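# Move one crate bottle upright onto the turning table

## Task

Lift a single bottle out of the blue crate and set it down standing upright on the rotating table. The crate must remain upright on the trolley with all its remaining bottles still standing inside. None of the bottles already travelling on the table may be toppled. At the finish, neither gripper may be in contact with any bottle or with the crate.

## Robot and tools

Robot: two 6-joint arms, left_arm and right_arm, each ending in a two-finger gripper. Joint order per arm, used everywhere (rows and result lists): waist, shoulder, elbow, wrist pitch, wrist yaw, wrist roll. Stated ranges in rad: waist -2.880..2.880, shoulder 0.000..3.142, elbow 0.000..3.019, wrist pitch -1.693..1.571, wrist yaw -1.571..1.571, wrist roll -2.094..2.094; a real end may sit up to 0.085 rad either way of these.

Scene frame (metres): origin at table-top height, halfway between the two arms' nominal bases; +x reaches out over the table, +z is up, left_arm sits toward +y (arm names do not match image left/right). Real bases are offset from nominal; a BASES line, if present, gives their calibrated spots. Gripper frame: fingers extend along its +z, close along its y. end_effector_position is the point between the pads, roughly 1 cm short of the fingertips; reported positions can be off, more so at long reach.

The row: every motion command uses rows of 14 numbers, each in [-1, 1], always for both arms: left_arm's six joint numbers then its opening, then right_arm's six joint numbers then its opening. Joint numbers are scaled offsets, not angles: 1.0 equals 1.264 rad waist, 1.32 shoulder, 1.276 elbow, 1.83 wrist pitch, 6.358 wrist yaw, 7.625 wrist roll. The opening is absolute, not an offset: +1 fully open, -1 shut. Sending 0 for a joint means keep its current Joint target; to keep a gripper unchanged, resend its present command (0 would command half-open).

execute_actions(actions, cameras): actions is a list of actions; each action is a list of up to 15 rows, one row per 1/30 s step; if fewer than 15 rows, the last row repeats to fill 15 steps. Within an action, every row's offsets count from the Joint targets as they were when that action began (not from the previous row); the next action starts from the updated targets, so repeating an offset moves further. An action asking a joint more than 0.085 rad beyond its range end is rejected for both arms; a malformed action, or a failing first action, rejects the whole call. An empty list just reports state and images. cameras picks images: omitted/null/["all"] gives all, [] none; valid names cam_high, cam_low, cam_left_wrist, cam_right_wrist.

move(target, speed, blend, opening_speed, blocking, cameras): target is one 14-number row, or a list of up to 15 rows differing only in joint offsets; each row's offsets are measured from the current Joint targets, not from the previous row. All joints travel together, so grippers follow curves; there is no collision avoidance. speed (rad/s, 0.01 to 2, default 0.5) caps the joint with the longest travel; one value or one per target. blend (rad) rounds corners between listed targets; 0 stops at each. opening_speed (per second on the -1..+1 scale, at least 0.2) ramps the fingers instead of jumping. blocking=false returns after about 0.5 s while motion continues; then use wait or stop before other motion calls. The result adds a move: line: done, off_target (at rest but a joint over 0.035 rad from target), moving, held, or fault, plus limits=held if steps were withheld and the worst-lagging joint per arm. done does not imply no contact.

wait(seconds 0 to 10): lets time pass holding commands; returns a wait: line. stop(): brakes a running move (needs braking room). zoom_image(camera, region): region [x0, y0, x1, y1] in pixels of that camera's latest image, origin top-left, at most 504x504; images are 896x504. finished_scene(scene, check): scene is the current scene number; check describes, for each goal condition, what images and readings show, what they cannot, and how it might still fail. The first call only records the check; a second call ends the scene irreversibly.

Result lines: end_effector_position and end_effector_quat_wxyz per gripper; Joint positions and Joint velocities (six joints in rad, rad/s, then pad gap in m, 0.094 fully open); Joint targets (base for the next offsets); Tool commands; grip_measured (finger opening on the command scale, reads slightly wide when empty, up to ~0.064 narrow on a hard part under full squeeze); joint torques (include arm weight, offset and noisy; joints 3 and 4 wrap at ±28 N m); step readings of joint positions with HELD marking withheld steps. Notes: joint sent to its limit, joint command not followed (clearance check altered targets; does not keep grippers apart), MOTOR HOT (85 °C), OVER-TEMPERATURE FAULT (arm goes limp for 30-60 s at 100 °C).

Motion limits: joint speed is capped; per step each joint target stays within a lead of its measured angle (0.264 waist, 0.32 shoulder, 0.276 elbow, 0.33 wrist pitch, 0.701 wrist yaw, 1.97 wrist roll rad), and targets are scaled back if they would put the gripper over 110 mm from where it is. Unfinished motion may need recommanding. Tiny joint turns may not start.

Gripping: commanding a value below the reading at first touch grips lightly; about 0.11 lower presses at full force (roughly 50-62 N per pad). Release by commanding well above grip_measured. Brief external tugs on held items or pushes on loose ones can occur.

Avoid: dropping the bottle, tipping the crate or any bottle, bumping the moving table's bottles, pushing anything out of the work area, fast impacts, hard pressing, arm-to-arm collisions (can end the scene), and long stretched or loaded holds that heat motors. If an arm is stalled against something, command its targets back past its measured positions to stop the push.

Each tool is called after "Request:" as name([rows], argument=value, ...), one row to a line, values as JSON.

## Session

Request:
execute_actions(actions=[])

Scene clock: 0.00 s.
left_arm: end_effector_position=(+0.0216, +0.1621, +0.1444) grip_measured=+1.000 end_effector_quat_wxyz=(-0.015, -0.401, +0.915, +0.051) | right_arm: end_effector_position=(+0.5912, -0.2308, +0.3851) grip_measured=+1.000 end_effector_quat_wxyz=(+0.513, +0.534, +0.671, +0.040)
Joint names: [waist, shoulder, elbow, wrist pitch, wrist yaw, wrist roll]
Joint positions: left_arm=[-1.211 0.912 0.694 -1.453 0.036 -2.039 0.094] | right_arm=[0.154 1.41 1.397 -0.625 0.66 1.177 0.094]
Joint velocities: left_arm=[0.005 -0.005 -0.012 -0.012 -0.007 -0.022 0] | right_arm=[0.005 -0.015 -0.012 -0.007 0.066 -0.007 0]
Joint torques (N m): no reading
Motor temperatures (°C): left_arm=[33 30 43 23 25 25 25] | right_arm=[27 26 44 28 24 26 23]
Heat: left arm: hottest elbow 43 °C; right arm: hottest elbow 44 °C.
Joint targets: left_arm=[-1.211 0.911 0.719 -1.453 0.036 -2.039] | right_arm=[0.154 1.408 1.429 -0.621 0.660 1.177]
Tool commands: left_gripper/opening=+1.0 right_gripper/opening=+1.0

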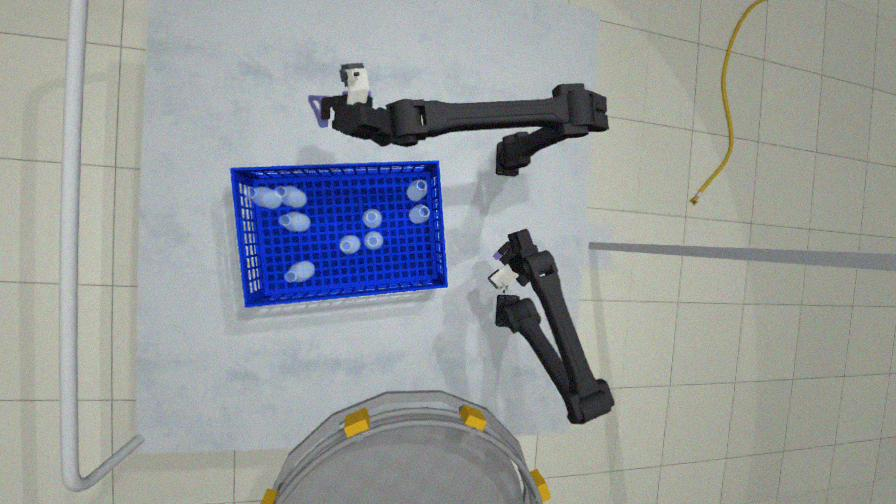

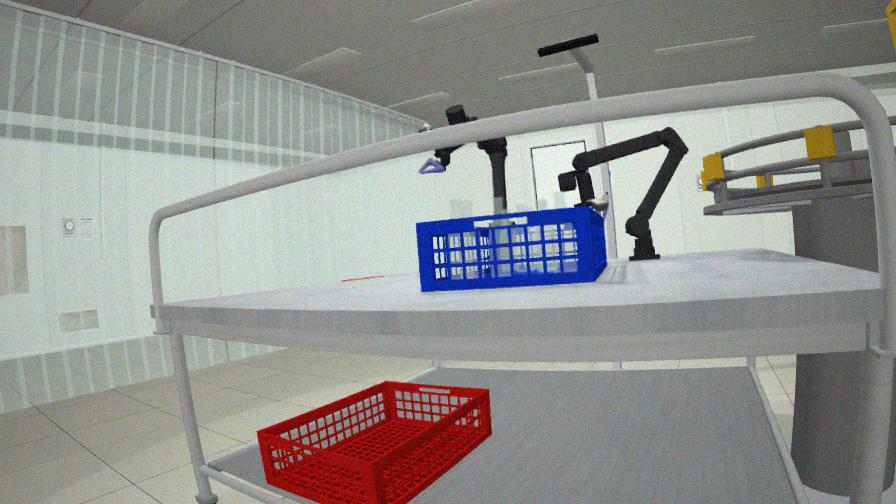

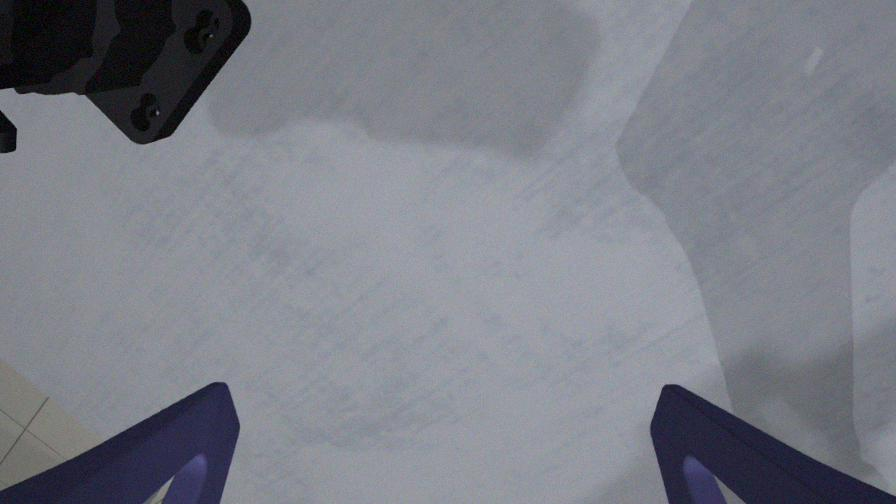

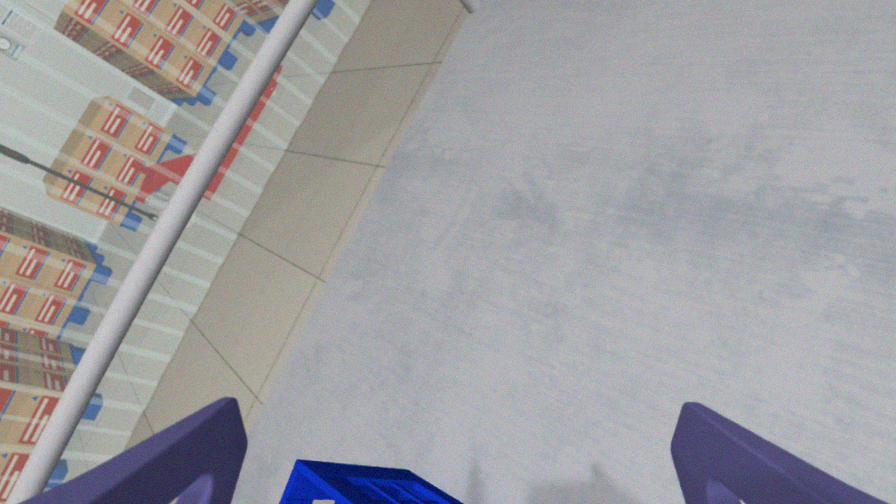

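Request:
zoom_image(camera="cam_high", region=[220, 150, 460, 320])

Request:
zoom_image(camera="cam_high", region=[250, 380, 570, 504])

Request:
zoom_image(camera="cam_low", region=[690, 80, 896, 220])

Scaled by 2.100 from the camera's 896x504 image, which has a finer 1280x720 frame.

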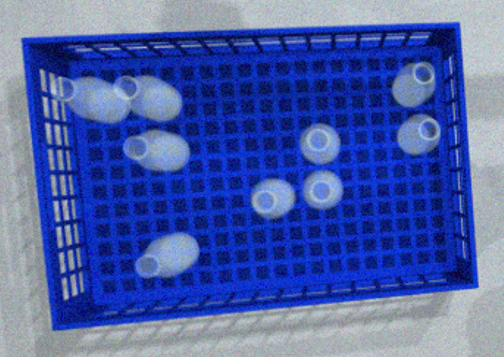

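Scaled by 1.575 from the camera's 896x504 image, which has a finer 1280x720 frame.

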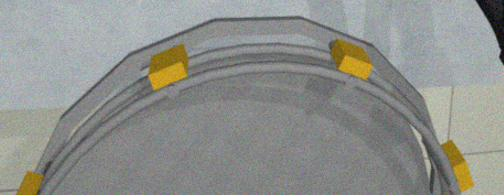

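Scaled by 2.447 from the camera's 896x504 image, which has a finer 1280x720 frame.

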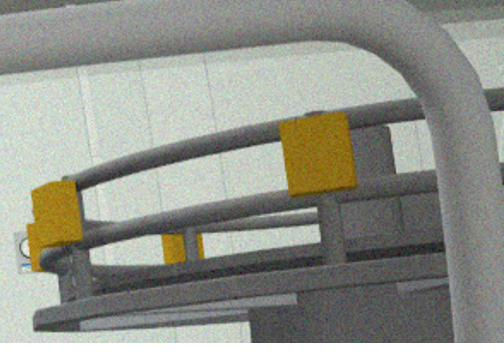

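Request:
move([
  [0.1669,0.0295,0.4867,0.0016,-0.0025,0.0576,1,0,0,0,0,0,0,1],
  [0.6416,0.2947,0.8942,0.0836,-0.0057,0.1887,1,0,0,0,0,0,0,1],
  [0.8267,0.5674,0.8237,0.3022,-0.0057,0.2674,1,0,0,0,0,0,0,1],
], speed=[0.7, 0.9, 0.6], blend=[0.1, 0.1, 0], cameras=["cam_left_wrist", "cam_high"])

Scene clock: 55.77 s.
left_arm: end_effector_position=(+0.6250, +0.2311, +0.3562) grip_measured=+1.000 end_effector_quat_wxyz=(+0.365, +0.073, +0.928, -0.033) | right_arm: end_effector_position=(+0.5912, -0.2308, +0.3851) grip_measured=+1.000 end_effector_quat_wxyz=(+0.513, +0.534, +0.671, +0.040)
Joint names: [waist, shoulder, elbow, wrist pitch, wrist yaw, wrist roll]
Joint positions: left_arm=[-0.165 1.667 1.76 -0.914 0.001 -0.011 0.094] | right_arm=[0.154 1.41 1.397 -0.625 0.66 1.177 0.094]
Joint velocities: left_arm=[0.005 -0.005 0.002 -0.027 -0.051 0.037 0] | right_arm=[-0.015 0.005 -0.012 0.002 -0.037 0.022 0]
Joint torques (N m): left_arm=[-2.08 -17.32 9.7 2.29 -0.1 -0.03] | right_arm=[-0.62 -9.41 13.33 1.48 0.12 0.08]
Motor temperatures (°C): left_arm=[33 30 52 23 25 25 25] | right_arm=[26 27 57 28 24 26 23]
Heat: left arm: hottest elbow 52 °C; right arm: hottest elbow 57 °C.
Joint targets: left_arm=[-0.166 1.660 1.770 -0.900 -0.001 0.000] | right_arm=[0.154 1.408 1.429 -0.621 0.660 1.177]
move: done
Images, in order (width x height): cam_high 896x504, cam_left_wrist 896x504.

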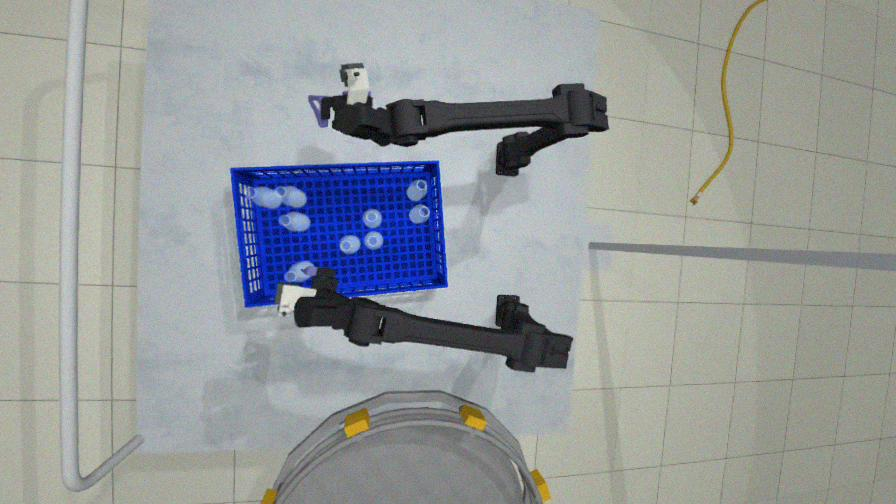

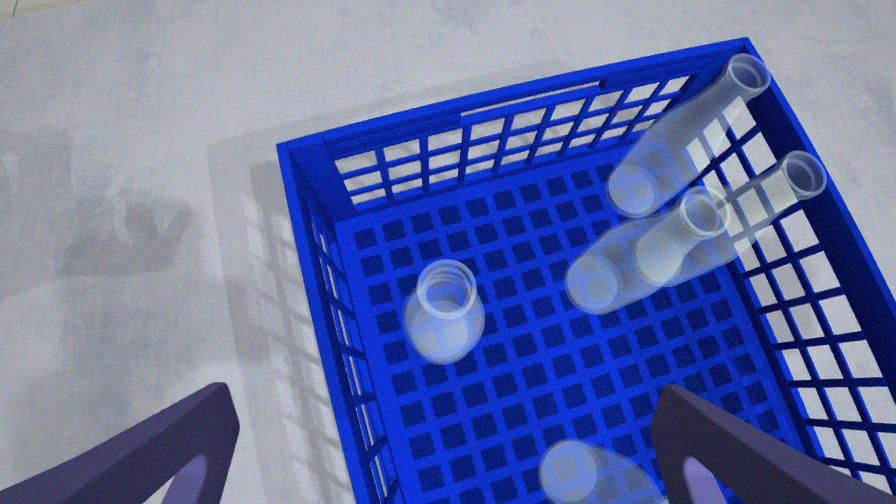

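Request:
zoom_image(camera="cam_left_wrist", region=[340, 220, 560, 400])

Scaled by 2.291 from the camera's 896x504 image, which has a finer 1280x720 frame.

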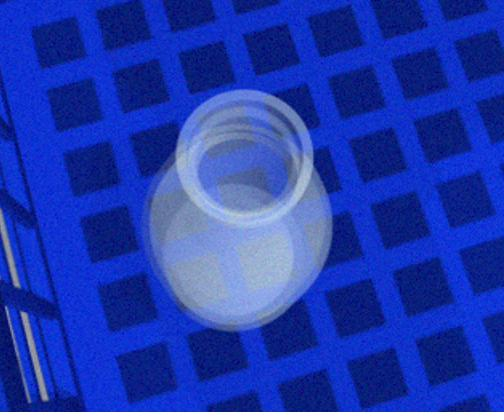

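Request:
move(target=[0.0008, 0.0833, -0.1144, 0.1164, 0, 0, 1, 0, 0, 0, 0, 0, 0, 1], speed=0.25, cameras=["cam_left_wrist"])

Scene clock: 94.30 s.
left_arm: end_effector_position=(+0.6533, +0.2263, +0.2493) grip_measured=+1.000 end_effector_quat_wxyz=(+0.353, +0.074, +0.932, -0.032) | right_arm: end_effector_position=(+0.5912, -0.2308, +0.3851) grip_measured=+1.000 end_effector_quat_wxyz=(+0.513, +0.534, +0.671, +0.040)
Joint names: [waist, shoulder, elbow, wrist pitch, wrist yaw, wrist roll]
Joint positions: left_arm=[-0.165 1.765 1.619 -0.701 0.001 -0.01 0.094] | right_arm=[0.154 1.41 1.397 -0.625 0.66 1.177 0.094]
Joint velocities: left_arm=[-0.015 0.005 -0.007 0.007 -0.037 -0.095 0] | right_arm=[-0.005 0.005 0.012 -0.007 -0.007 0.022 0]
Joint torques (N m): left_arm=[-1.73 -17.38 9.1 2.1 -0.09 0] | right_arm=[-0.56 -9.35 13.34 1.5 0.12 0.08]
Motor temperatures (°C): left_arm=[33 32 54 23 25 25 25] | right_arm=[26 28 60 28 24 26 23]
Heat: left arm: hottest elbow 54 °C; right arm: hottest elbow 60 °C.
Joint targets: left_arm=[-0.165 1.770 1.624 -0.686 -0.001 0.000] | right_arm=[0.154 1.408 1.429 -0.621 0.660 1.177]
move: done
Images, in order (width x height): cam_left_wrist 896x504.

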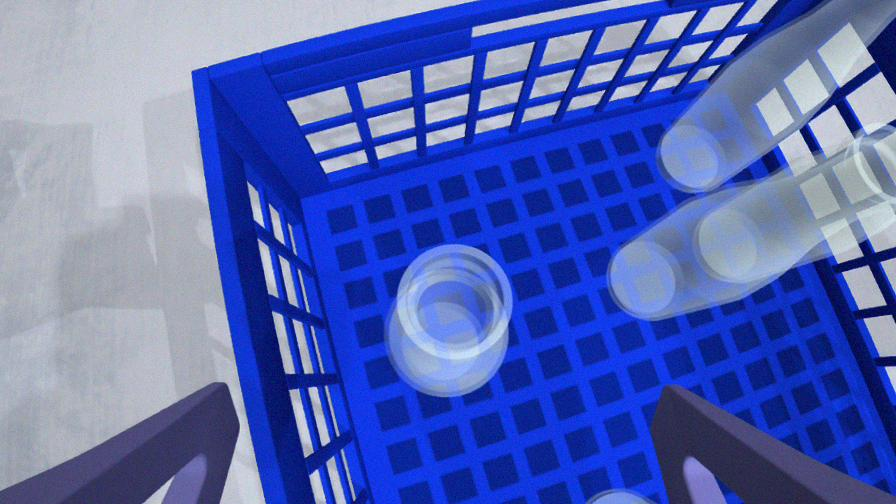

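Request:
move(target=[0, 0.0939, 0.0776, 0.0251, 0, 0, 1, 0, 0, 0, 0, 0, 0, 1], speed=0.15, cameras=["cam_left_wrist", "cam_low"])

Scene clock: 109.73 s.
left_arm: end_effector_position=(+0.6843, +0.2211, +0.2017) grip_measured=+1.000 end_effector_quat_wxyz=(+0.343, +0.074, +0.936, -0.031) | right_arm: end_effector_position=(+0.5912, -0.2308, +0.3851) grip_measured=+1.000 end_effector_quat_wxyz=(+0.513, +0.534, +0.671, +0.040)
Joint names: [waist, shoulder, elbow, wrist pitch, wrist yaw, wrist roll]
Joint positions: left_arm=[-0.165 1.88 1.666 -0.654 0.001 -0.01 0.094] | right_arm=[0.154 1.41 1.397 -0.625 0.66 1.177 0.094]
Joint velocities: left_arm=[0.005 0.005 0.017 -0.007 -0.081 -0.066 0] | right_arm=[0.005 -0.015 -0.002 0.002 -0.051 -0.081 0]
Joint torques (N m): left_arm=[-2.2 -18.26 12.63 2.18 -0.12 -0.03] | right_arm=[-0.62 -9.35 13.33 1.5 0.12 0.08]
Motor temperatures (°C): left_arm=[32 33 54 23 25 25 25] | right_arm=[26 28 61 28 24 26 23]
Heat: left arm: hottest elbow 54 °C; right arm: hottest elbow 61 °C.
Joint targets: left_arm=[-0.165 1.894 1.723 -0.641 -0.001 0.000] | right_arm=[0.154 1.408 1.429 -0.621 0.660 1.177]
move: off_target (left_arm); left_arm: the elbow is farthest, 0.057 rad from its target
Images, in order (width x height): cam_low 896x504, cam_left_wrist 896x504.

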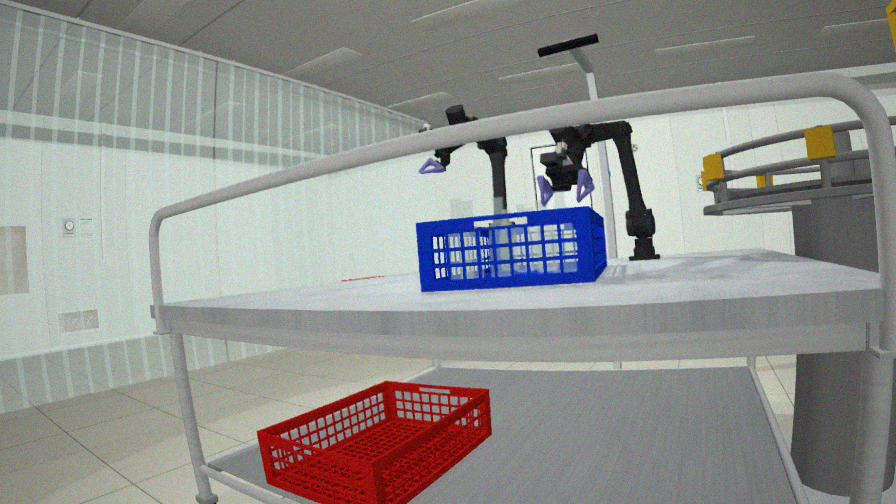

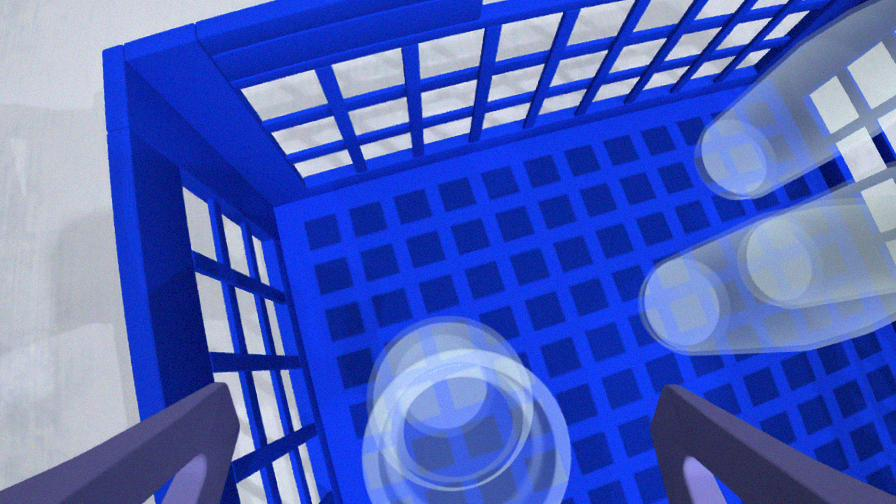

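Request:
move(target=[-0.003, 0.0220, 0.0219, -0.0137, 0, 0, 1, 0, 0, 0, 0, 0, 0, 1], speed=0.1, cameras=["cam_left_wrist"])

Scene clock: 126.80 s.
left_arm: end_effector_position=(+0.6920, +0.2198, +0.1939) grip_measured=+1.000 end_effector_quat_wxyz=(+0.339, +0.074, +0.937, -0.031) | right_arm: end_effector_position=(+0.5912, -0.2308, +0.3851) grip_measured=+1.000 end_effector_quat_wxyz=(+0.513, +0.534, +0.671, +0.040)
Joint names: [waist, shoulder, elbow, wrist pitch, wrist yaw, wrist roll]
Joint positions: left_arm=[-0.165 1.909 1.692 -0.66 0.001 -0.01 0.094] | right_arm=[0.154 1.41 1.397 -0.625 0.66 1.177 0.094]
Joint velocities: left_arm=[-0.005 -0.005 -0.002 -0.007 -0.007 0.022 0] | right_arm=[0.005 -0.005 0.007 -0.002 -0.022 -0.066 0]
Joint torques (N m): left_arm=[-2.02 -18.61 12.81 1.29 -0.1 0] | right_arm=[-0.62 -9.35 13.34 1.48 0.12 0.08]
Motor temperatures (°C): left_arm=[32 34 58 23 25 25 24] | right_arm=[26 28 62 28 24 26 23]
Heat: left arm: hottest elbow 58 °C; right arm: hottest elbow 62 °C.
Joint targets: left_arm=[-0.169 1.923 1.751 -0.666 -0.001 0.000] | right_arm=[0.154 1.408 1.429 -0.621 0.660 1.177]
move: off_target (left_arm); left_arm: the elbow is farthest, 0.059 rad from its target
Images, in order (width x height): cam_left_wrist 896x504.

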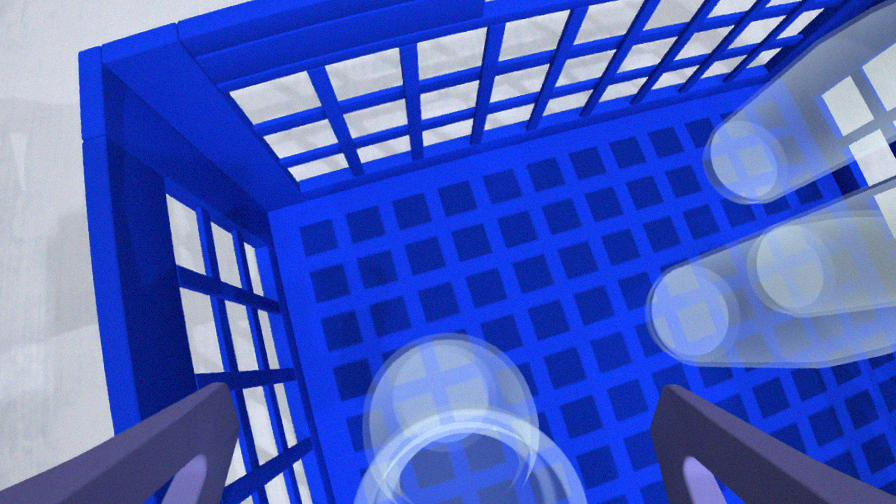

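Request:
move(target=[0, 0, 0, 0, 0, 0, -0.62, 0, 0, 0, 0, 0, 0, 1], speed=0.2, opening_speed=0.8, cameras=["cam_left_wrist", "cam_low"])

Scene clock: 142.33 s.
left_arm: end_effector_position=(+0.6919, +0.2190, +0.1939) grip_measured=-0.362 end_effector_quat_wxyz=(+0.339, +0.076, +0.937, -0.030) | right_arm: end_effector_position=(+0.5912, -0.2308, +0.3851) grip_measured=+1.000 end_effector_quat_wxyz=(+0.513, +0.534, +0.671, +0.040)
Joint names: [waist, shoulder, elbow, wrist pitch, wrist yaw, wrist roll]
Joint positions: left_arm=[-0.166 1.909 1.692 -0.66 0.001 -0.007 0.03] | right_arm=[0.154 1.41 1.397 -0.625 0.66 1.177 0.094]
Joint velocities: left_arm=[-0.024 -0.015 0.007 -0.022 0.007 -0.007 -0.001] | right_arm=[-0.005 -0.005 0.007 -0.007 0.066 0.037 0]
Joint torques (N m): left_arm=[-2.32 -18.78 12.79 1.31 -0.09 -0.06] | right_arm=[-0.62 -9.35 13.34 1.5 0.12 0.08]
Motor temperatures (°C): left_arm=[32 34 60 23 25 25 24] | right_arm=[26 28 63 28 24 26 23]
Heat: left arm: hottest elbow 60 °C; right arm: hottest elbow 63 °C.
Joint targets: left_arm=[-0.169 1.923 1.751 -0.666 0.000 0.000] | right_arm=[0.154 1.408 1.429 -0.621 0.660 1.177]
move: off_target (left_arm); left_arm: the elbow is farthest, 0.059 rad from its target
Images, in order (width x height): cam_low 896x504, cam_left_wrist 896x504.

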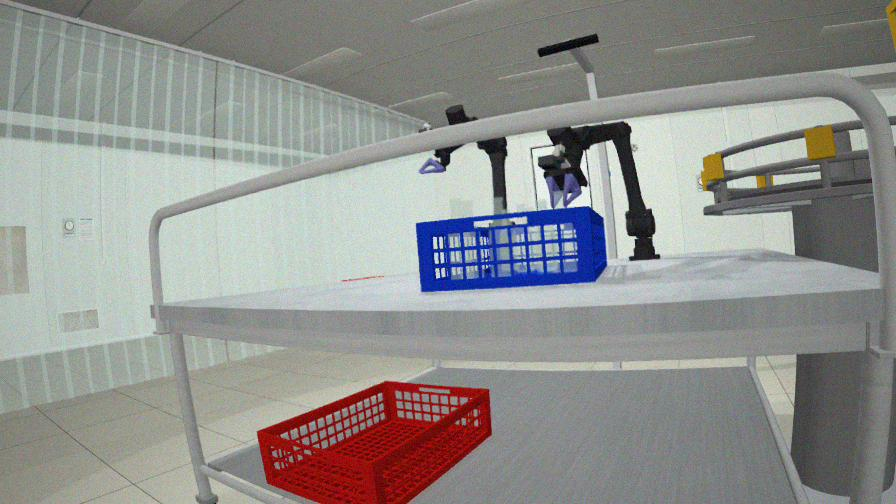

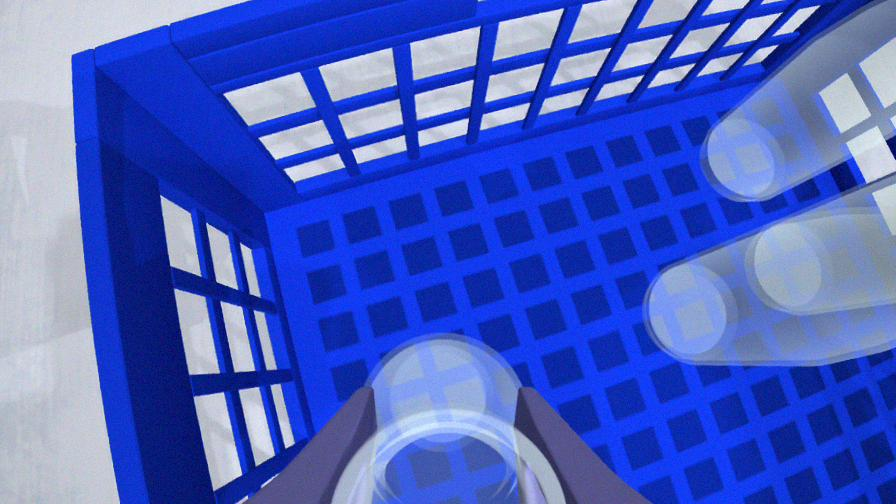

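Request:
move([
  [0.0024,-0.0591,0.1246,-0.0956,0,0,-0.62,0,0,0,0,0,0,1],
  [0.0024,-0.0735,0.3072,-0.2339,0,0,-0.62,0,0,0,0,0,0,1],
  [0.0024,-0.15,0.4107,-0.3617,0,0,-0.62,0,0,0,0,0,0,1],
], speed=[0.15, 0.25, 0.3], blend=[0.05, 0.05, 0], cameras=["cam_left_wrist", "cam_high", "cam_low"])

Scene clock: 185.40 s.
left_arm: end_effector_position=(+0.6073, +0.2334, +0.4756) grip_measured=-0.363 end_effector_quat_wxyz=(+0.345, +0.076, +0.935, -0.031) | right_arm: end_effector_position=(+0.5912, -0.2308, +0.3851) grip_measured=+1.000 end_effector_quat_wxyz=(+0.513, +0.534, +0.671, +0.040)
Joint names: [waist, shoulder, elbow, wrist pitch, wrist yaw, wrist roll]
Joint positions: left_arm=[-0.166 1.747 2.212 -1.329 0.001 -0.007 0.03] | right_arm=[0.154 1.41 1.397 -0.625 0.66 1.177 0.094]
Joint velocities: left_arm=[-0.005 -0.005 0.007 0.022 -0.022 0.007 0.001] | right_arm=[-0.005 -0.005 -0.002 0.007 0.007 0.081 0]
Joint torques (N m): left_arm=[-1.55 -18.14 12.56 1.54 -0.1 -0.09] | right_arm=[-0.62 -9.41 13.34 1.48 0.12 0.08]
Motor temperatures (°C): left_arm=[32 35 64 23 25 25 27] | right_arm=[26 28 64 28 24 26 23]
Heat: left arm: hottest elbow 64 °C; right arm: hottest elbow 64 °C.
Joint targets: left_arm=[-0.166 1.725 2.275 -1.328 0.000 0.000] | right_arm=[0.154 1.408 1.429 -0.621 0.660 1.177]
move: off_target (left_arm); left_arm: the elbow is farthest, 0.063 rad from its target
Images, in order (width x height): cam_high 896x504, cam_low 896x504, cam_left_wrist 896x504.

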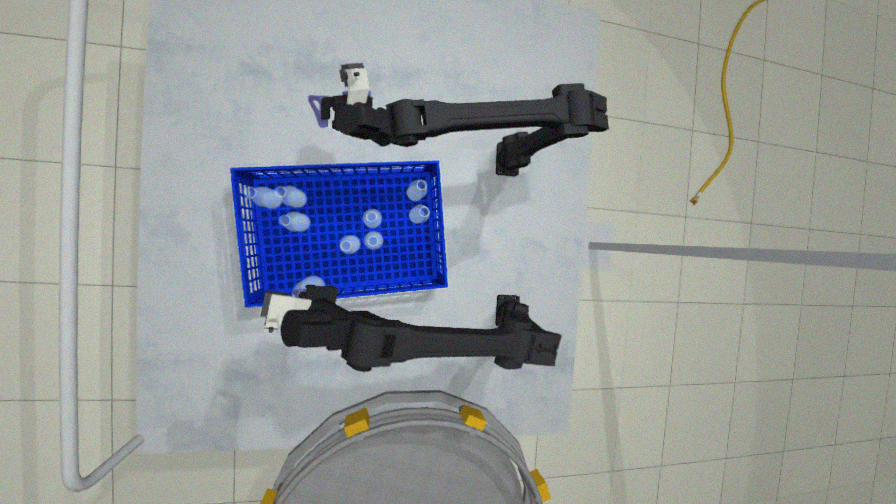

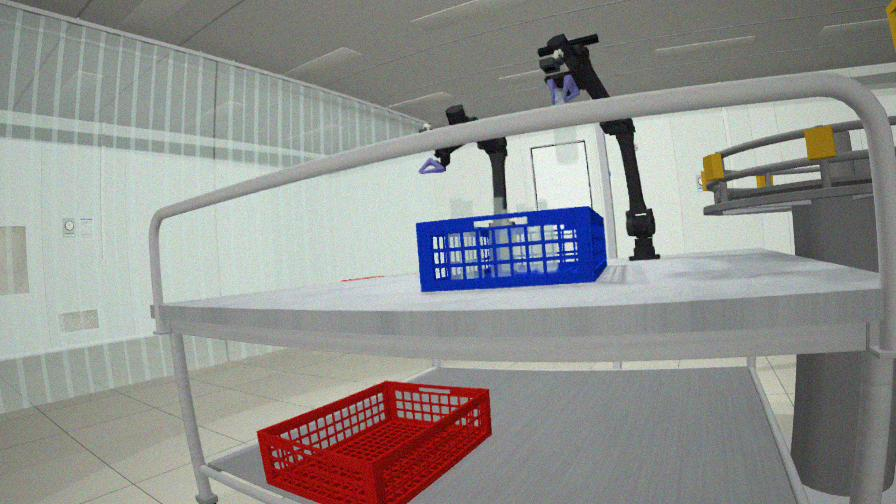

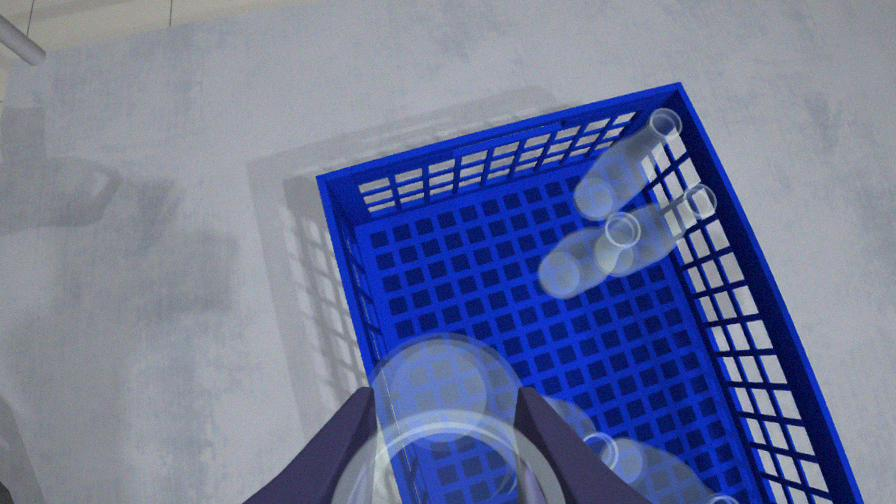

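Request:
move([
  [0.0918,-0.0909,0.0329,-0.0929,0,0,-0.62,0,0,0,0,0,0,1],
  [0.3291,-0.2106,-0.0509,-0.1388,0,0,-0.62,0.6796,-0.6561,-0.4044,0.1481,-0.1578,-0.1544,1],
], speed=[0.3, 0.6], blend=[0.05, 0], cameras=["cam_left_wrist", "cam_high", "cam_right_wrist"])

Scene clock: 198.03 s.
left_arm: end_effector_position=(+0.4442, +0.4635, +0.5839) grip_measured=-0.363 end_effector_quat_wxyz=(+0.349, -0.117, +0.929, +0.041) | right_arm: end_effector_position=(+0.1247, +0.0802, +0.5205) grip_measured=+1.000 end_effector_quat_wxyz=(+0.547, -0.440, +0.553, +0.449)
Joint names: [waist, shoulder, elbow, wrist pitch, wrist yaw, wrist roll]
Joint positions: left_arm=[0.245 1.471 2.202 -1.584 0 -0.007 0.03] | right_arm=[0.998 0.541 0.907 -0.364 -0.342 0.015 0.094]
Joint velocities: left_arm=[-0.015 0.005 -0.012 -0.012 0.022 -0.007 0] | right_arm=[-0.005 0.005 0.007 -0.012 0.022 0.051 0]
Joint torques (N m): left_arm=[-1.03 -12.98 7.38 1.68 -0.05 -0.06] | right_arm=[0.56 0.97 10.99 2.13 -0.24 -0.02]
Motor temperatures (°C): left_arm=[32 36 62 23 25 25 27] | right_arm=[26 28 63 28 24 26 23]
Heat: left arm: hottest elbow 62 °C; right arm: hottest elbow 63 °C.
Joint targets: left_arm=[0.250 1.447 2.210 -1.581 -0.001 0.000] | right_arm=[1.013 0.542 0.913 -0.350 -0.344 0.000]
move: done
Images, in order (width x height): cam_high 896x504, cam_left_wrist 896x504, cam_right_wrist 896x504.

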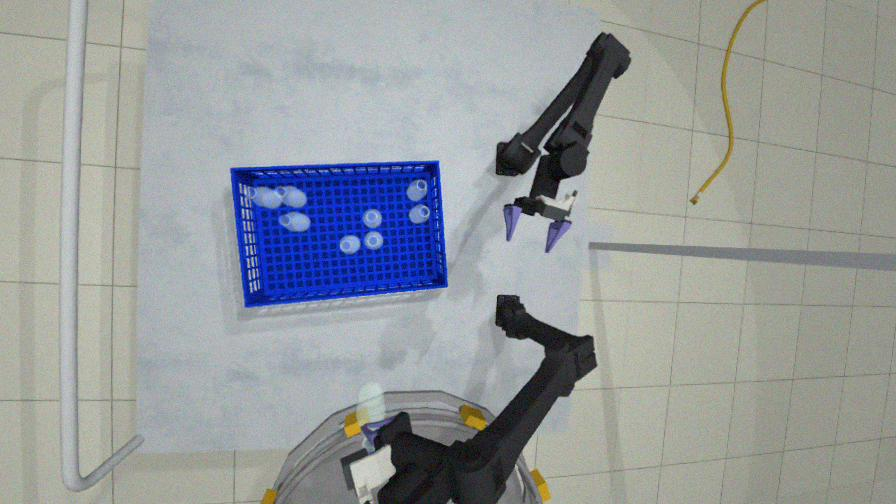

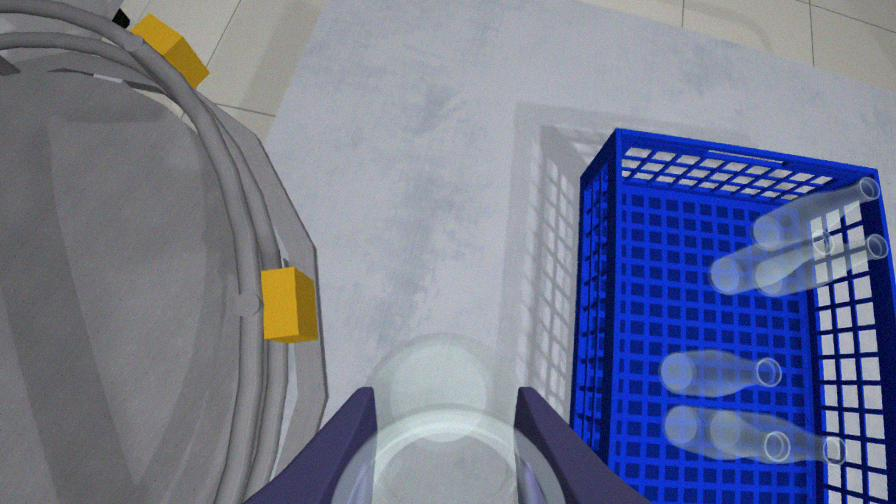

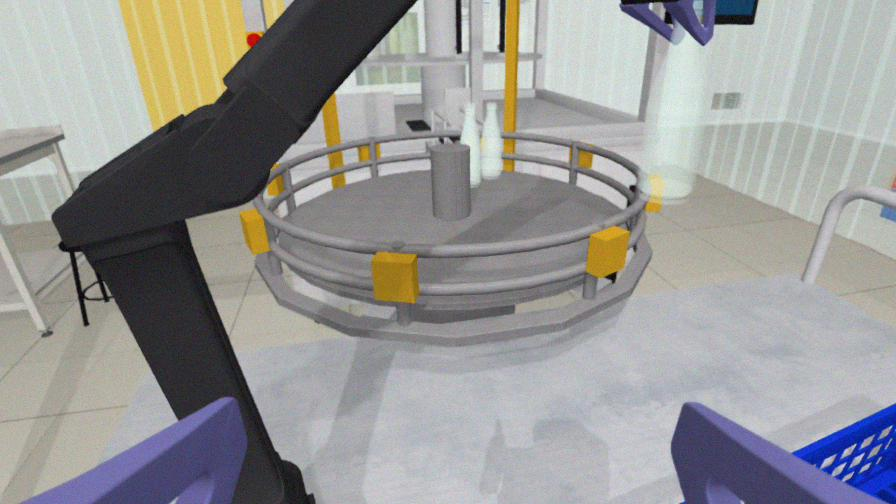

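Request:
move([
  [0.2927,0,0,0,0,0,-0.62,0,0,0,0,0,0,1],
  [0.3244,0.1886,-0.0321,0.1596,0,0,-0.62,0,0,0,0,0,0,1],
], speed=[0.45, 0.3], blend=[0.04, 0], cameras=["cam_left_wrist", "cam_right_wrist"])

Scene clock: 229.57 s.
left_arm: end_effector_position=(+0.4749, +0.7359, +0.4695) grip_measured=-0.363 end_effector_quat_wxyz=(+0.324, -0.304, +0.889, +0.108) | right_arm: end_effector_position=(+0.1247, +0.0802, +0.5205) grip_measured=+1.000 end_effector_quat_wxyz=(+0.547, -0.441, +0.553, +0.449)
Joint names: [waist, shoulder, elbow, wrist pitch, wrist yaw, wrist roll]
Joint positions: left_arm=[0.654 1.713 2.152 -1.312 0 -0.007 0.03] | right_arm=[0.998 0.541 0.907 -0.364 -0.342 0.014 0.094]
Joint velocities: left_arm=[-0.005 0.015 0.002 0.007 0.022 0.007 0] | right_arm=[-0.005 -0.005 -0.002 0.007 0.066 -0.081 0]
Joint torques (N m): left_arm=[-1.2 -17.44 9.35 2.51 -0.04 -0.07] | right_arm=[0.5 0.97 11 2.14 -0.23 -0.03]
Motor temperatures (°C): left_arm=[32 35 57 23 25 25 27] | right_arm=[26 28 58 28 24 26 23]
Heat: left arm: hottest elbow 57 °C; right arm: hottest elbow 58 °C.
Joint targets: left_arm=[0.660 1.696 2.169 -1.289 0.000 0.000] | right_arm=[1.013 0.542 0.913 -0.350 -0.344 0.000]
move: done
Images, in order (width x height): cam_left_wrist 896x504, cam_right_wrist 896x504.

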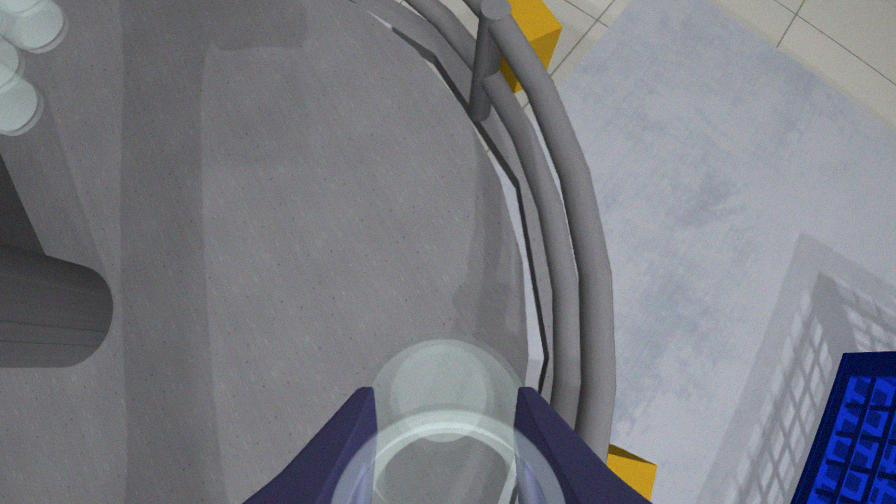

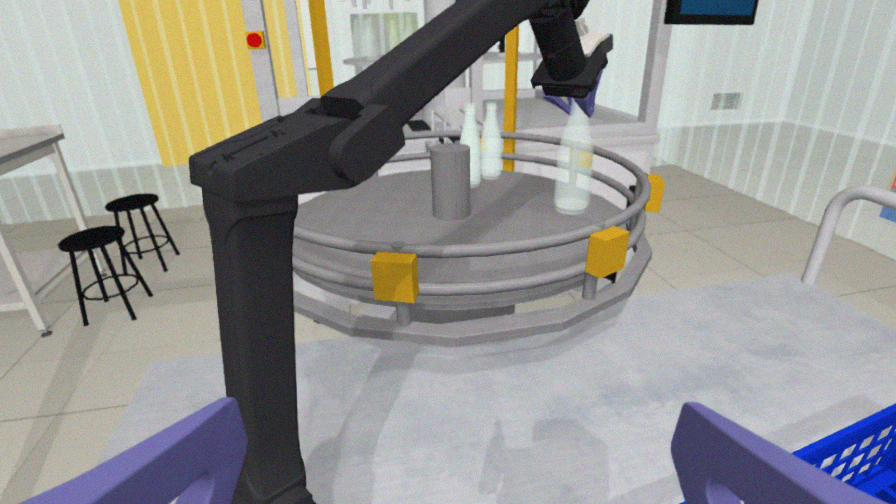

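Request:
zoom_image(camera="cam_right_wrist", region=[400, 60, 680, 260])

Request:
zoom_image(camera="cam_left_wrist", region=[0, 0, 504, 504])

Scaled by 1.800 from the camera's 896x504 image, which has a finer 1280x720 frame.

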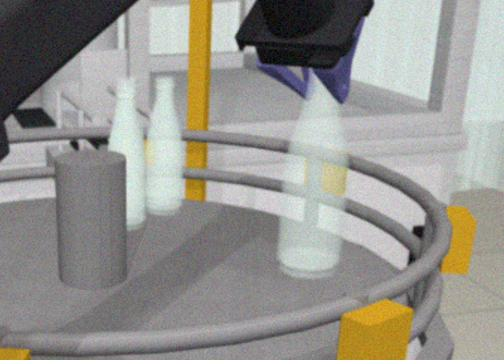

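Scaled by 1.000.

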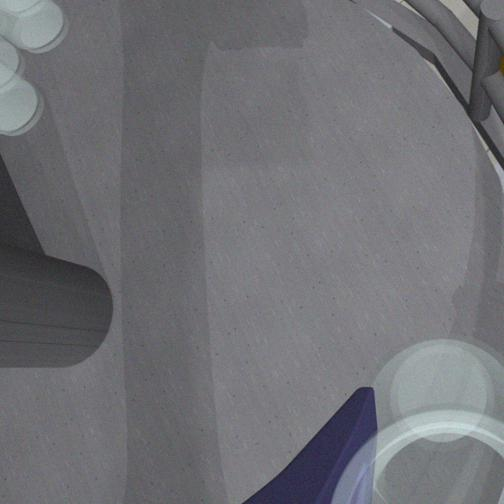

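Request:
wait(seconds=0, cameras=["cam_left_wrist"])

Request:
wait(seconds=0.2, cameras=["cam_left_wrist"])

Request:
wait(seconds=0.2, cameras=["cam_left_wrist"])

Scene clock: 253.27 s.
left_arm: end_effector_position=(+0.4749, +0.7359, +0.4695) grip_measured=-0.363 end_effector_quat_wxyz=(+0.324, -0.304, +0.889, +0.108) | right_arm: end_effector_position=(+0.1247, +0.0802, +0.5205) grip_measured=+1.000 end_effector_quat_wxyz=(+0.547, -0.441, +0.553, +0.449)
Joint names: [waist, shoulder, elbow, wrist pitch, wrist yaw, wrist roll]
Joint positions: left_arm=[0.654 1.713 2.152 -1.312 0 -0.007 0.03] | right_arm=[0.998 0.541 0.907 -0.364 -0.342 0.014 0.094]
Joint velocities: left_arm=[-0.015 -0.005 -0.022 -0.007 0.007 0.066 -0.001] | right_arm=[-0.005 0.005 0.002 -0.012 0.095 0.022 0]
Joint torques (N m): left_arm=[-1.67 -17.49 9.36 2.52 -0.05 -0.04] | right_arm=[0.56 0.97 11 2.13 -0.23 -0.02]
Motor temperatures (°C): left_arm=[32 34 55 23 25 25 28] | right_arm=[26 27 57 28 24 26 23]
Heat: left arm: hottest elbow 55 °C; right arm: hottest elbow 57 °C.
Joint targets: left_arm=[0.660 1.696 2.169 -1.289 0.000 0.000] | right_arm=[1.013 0.542 0.913 -0.350 -0.344 0.000]
Tool commands: left_gripper/opening=-0.62 right_gripper/opening=+1.0
Images, in order (width x height): cam_left_wrist 896x504.

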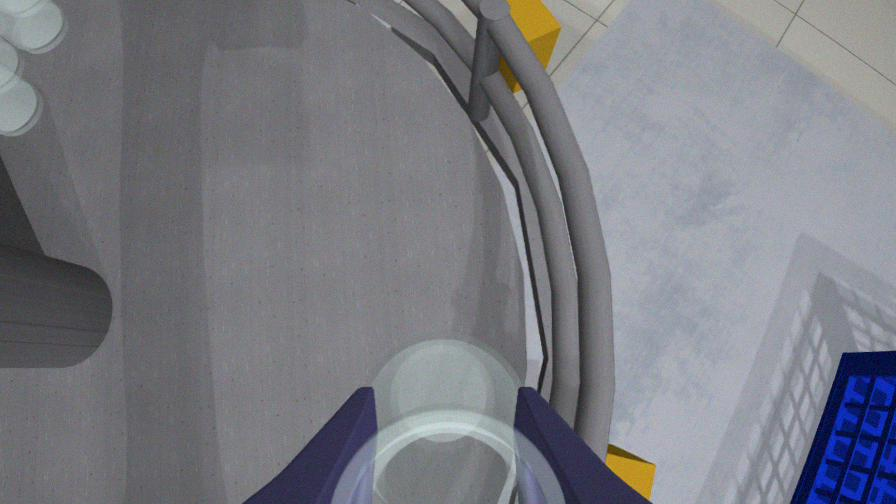

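Scene clock: 253.47 s.
left_arm: end_effector_position=(+0.4749, +0.7359, +0.4695) grip_measured=-0.363 end_effector_quat_wxyz=(+0.324, -0.304, +0.889, +0.108) | right_arm: end_effector_position=(+0.1247, +0.0802, +0.5205) grip_measured=+1.000 end_effector_quat_wxyz=(+0.547, -0.441, +0.553, +0.449)
Joint names: [waist, shoulder, elbow, wrist pitch, wrist yaw, wrist roll]
Joint positions: left_arm=[0.654 1.713 2.152 -1.312 0 -0.007 0.03] | right_arm=[0.998 0.541 0.907 -0.364 -0.342 0.014 0.094]
Joint velocities: left_arm=[0.005 -0.005 0.012 0.022 0.081 0.007 0] | right_arm=[-0.005 -0.005 0.002 0.032 -0.037 -0.007 0]
Joint torques (N m): left_arm=[-1.44 -17.32 9.46 2.55 -0.03 -0.08] | right_arm=[0.62 1.03 11 2.13 -0.23 -0.02]
Motor temperatures (°C): left_arm=[32 34 55 23 25 25 28] | right_arm=[26 27 57 28 24 26 23]
Heat: left arm: hottest elbow 55 °C; right arm: hottest elbow 57 °C.
Joint targets: left_arm=[0.660 1.696 2.169 -1.289 0.000 0.000] | right_arm=[1.013 0.542 0.913 -0.350 -0.344 0.000]
Tool commands: left_gripper/opening=-0.62 right_gripper/opening=+1.0
wait: 0.20 s; at rest by 0.17 s
Images, in order (width x height): cam_left_wrist 896x504.

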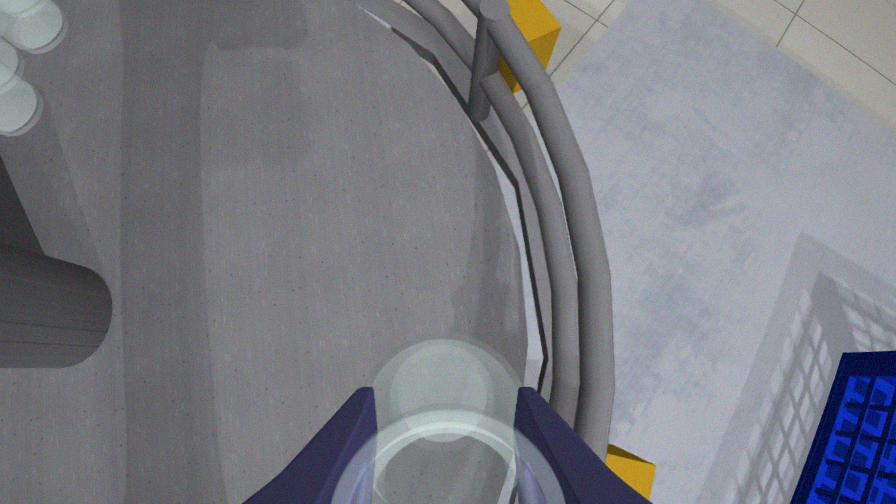

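Scene clock: 253.67 s.
left_arm: end_effector_position=(+0.4749, +0.7359, +0.4695) grip_measured=-0.363 end_effector_quat_wxyz=(+0.324, -0.304, +0.889, +0.108) | right_arm: end_effector_position=(+0.1247, +0.0802, +0.5205) grip_measured=+1.000 end_effector_quat_wxyz=(+0.547, -0.441, +0.553, +0.449)
Joint names: [waist, shoulder, elbow, wrist pitch, wrist yaw, wrist roll]
Joint positions: left_arm=[0.654 1.713 2.152 -1.312 0 -0.007 0.03] | right_arm=[0.998 0.541 0.907 -0.364 -0.342 0.014 0.094]
Joint velocities: left_arm=[0.005 -0.005 -0.007 -0.007 0.007 0.007 -0.001] | right_arm=[-0.005 0.015 0.012 -0.027 -0.081 -0.007 0]
Joint torques (N m): left_arm=[-1.03 -17.14 9.33 2.58 -0.03 -0.04] | right_arm=[0.5 0.97 11 2.14 -0.24 -0.03]
Motor temperatures (°C): left_arm=[32 34 55 23 25 25 28] | right_arm=[26 27 57 28 24 26 23]
Heat: left arm: hottest elbow 55 °C; right arm: hottest elbow 57 °C.
Joint targets: left_arm=[0.660 1.696 2.169 -1.289 0.000 0.000] | right_arm=[1.013 0.542 0.913 -0.350 -0.344 0.000]
Tool commands: left_gripper/opening=-0.62 right_gripper/opening=+1.0
wait: 0.20 s; at rest by 0.17 s
Images, in order (width x height): cam_left_wrist 896x504.

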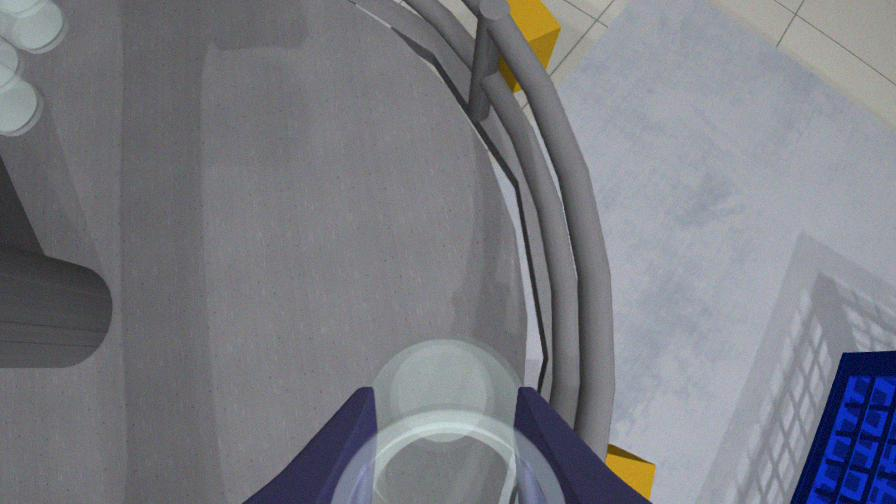

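Request:
move(target=[0, -0.0523, -0.1387, 0.0672, 0, 0, -0.62, 0, 0, 0, 0, 0, 0, 1], speed=0.15, cameras=["cam_right_wrist"])

Scene clock: 275.83 s.
left_arm: end_effector_position=(+0.4743, +0.7354, +0.4309) grip_measured=-0.363 end_effector_quat_wxyz=(+0.324, -0.304, +0.890, +0.108) | right_arm: end_effector_position=(+0.1247, +0.0802, +0.5205) grip_measured=+1.000 end_effector_quat_wxyz=(+0.547, -0.441, +0.553, +0.449)
Joint names: [waist, shoulder, elbow, wrist pitch, wrist yaw, wrist roll]
Joint positions: left_arm=[0.654 1.664 1.979 -1.19 0 -0.007 0.03] | right_arm=[0.998 0.541 0.907 -0.364 -0.342 0.014 0.094]
Joint velocities: left_arm=[-0.015 -0.005 -0.007 0.002 -0.066 0.007 0] | right_arm=[-0.005 -0.015 -0.007 -0.002 -0.022 0.051 0]
Joint torques (N m): left_arm=[-0.91 -19.02 9.36 2.54 -0.06 -0.03] | right_arm=[0.56 0.97 10.99 2.14 -0.24 -0.02]
Motor temperatures (°C): left_arm=[32 35 55 23 25 25 28] | right_arm=[26 27 56 28 24 26 23]
Heat: left arm: hottest elbow 55 °C; right arm: hottest elbow 56 °C.
Joint targets: left_arm=[0.660 1.627 1.992 -1.167 0.000 0.000] | right_arm=[1.013 0.542 0.913 -0.350 -0.344 0.000]
move: off_target (left_arm); left_arm: the shoulder is farthest, 0.037 rad from its target
Images, in order (width x height): cam_right_wrist 896x504.

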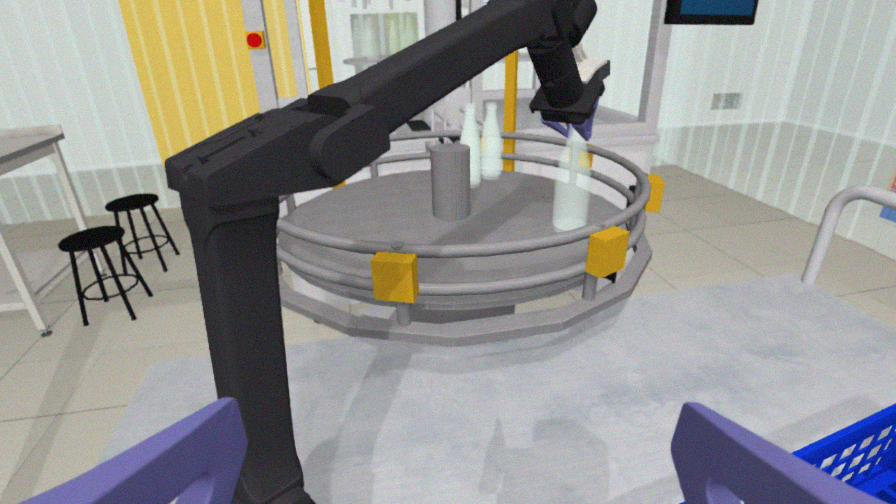

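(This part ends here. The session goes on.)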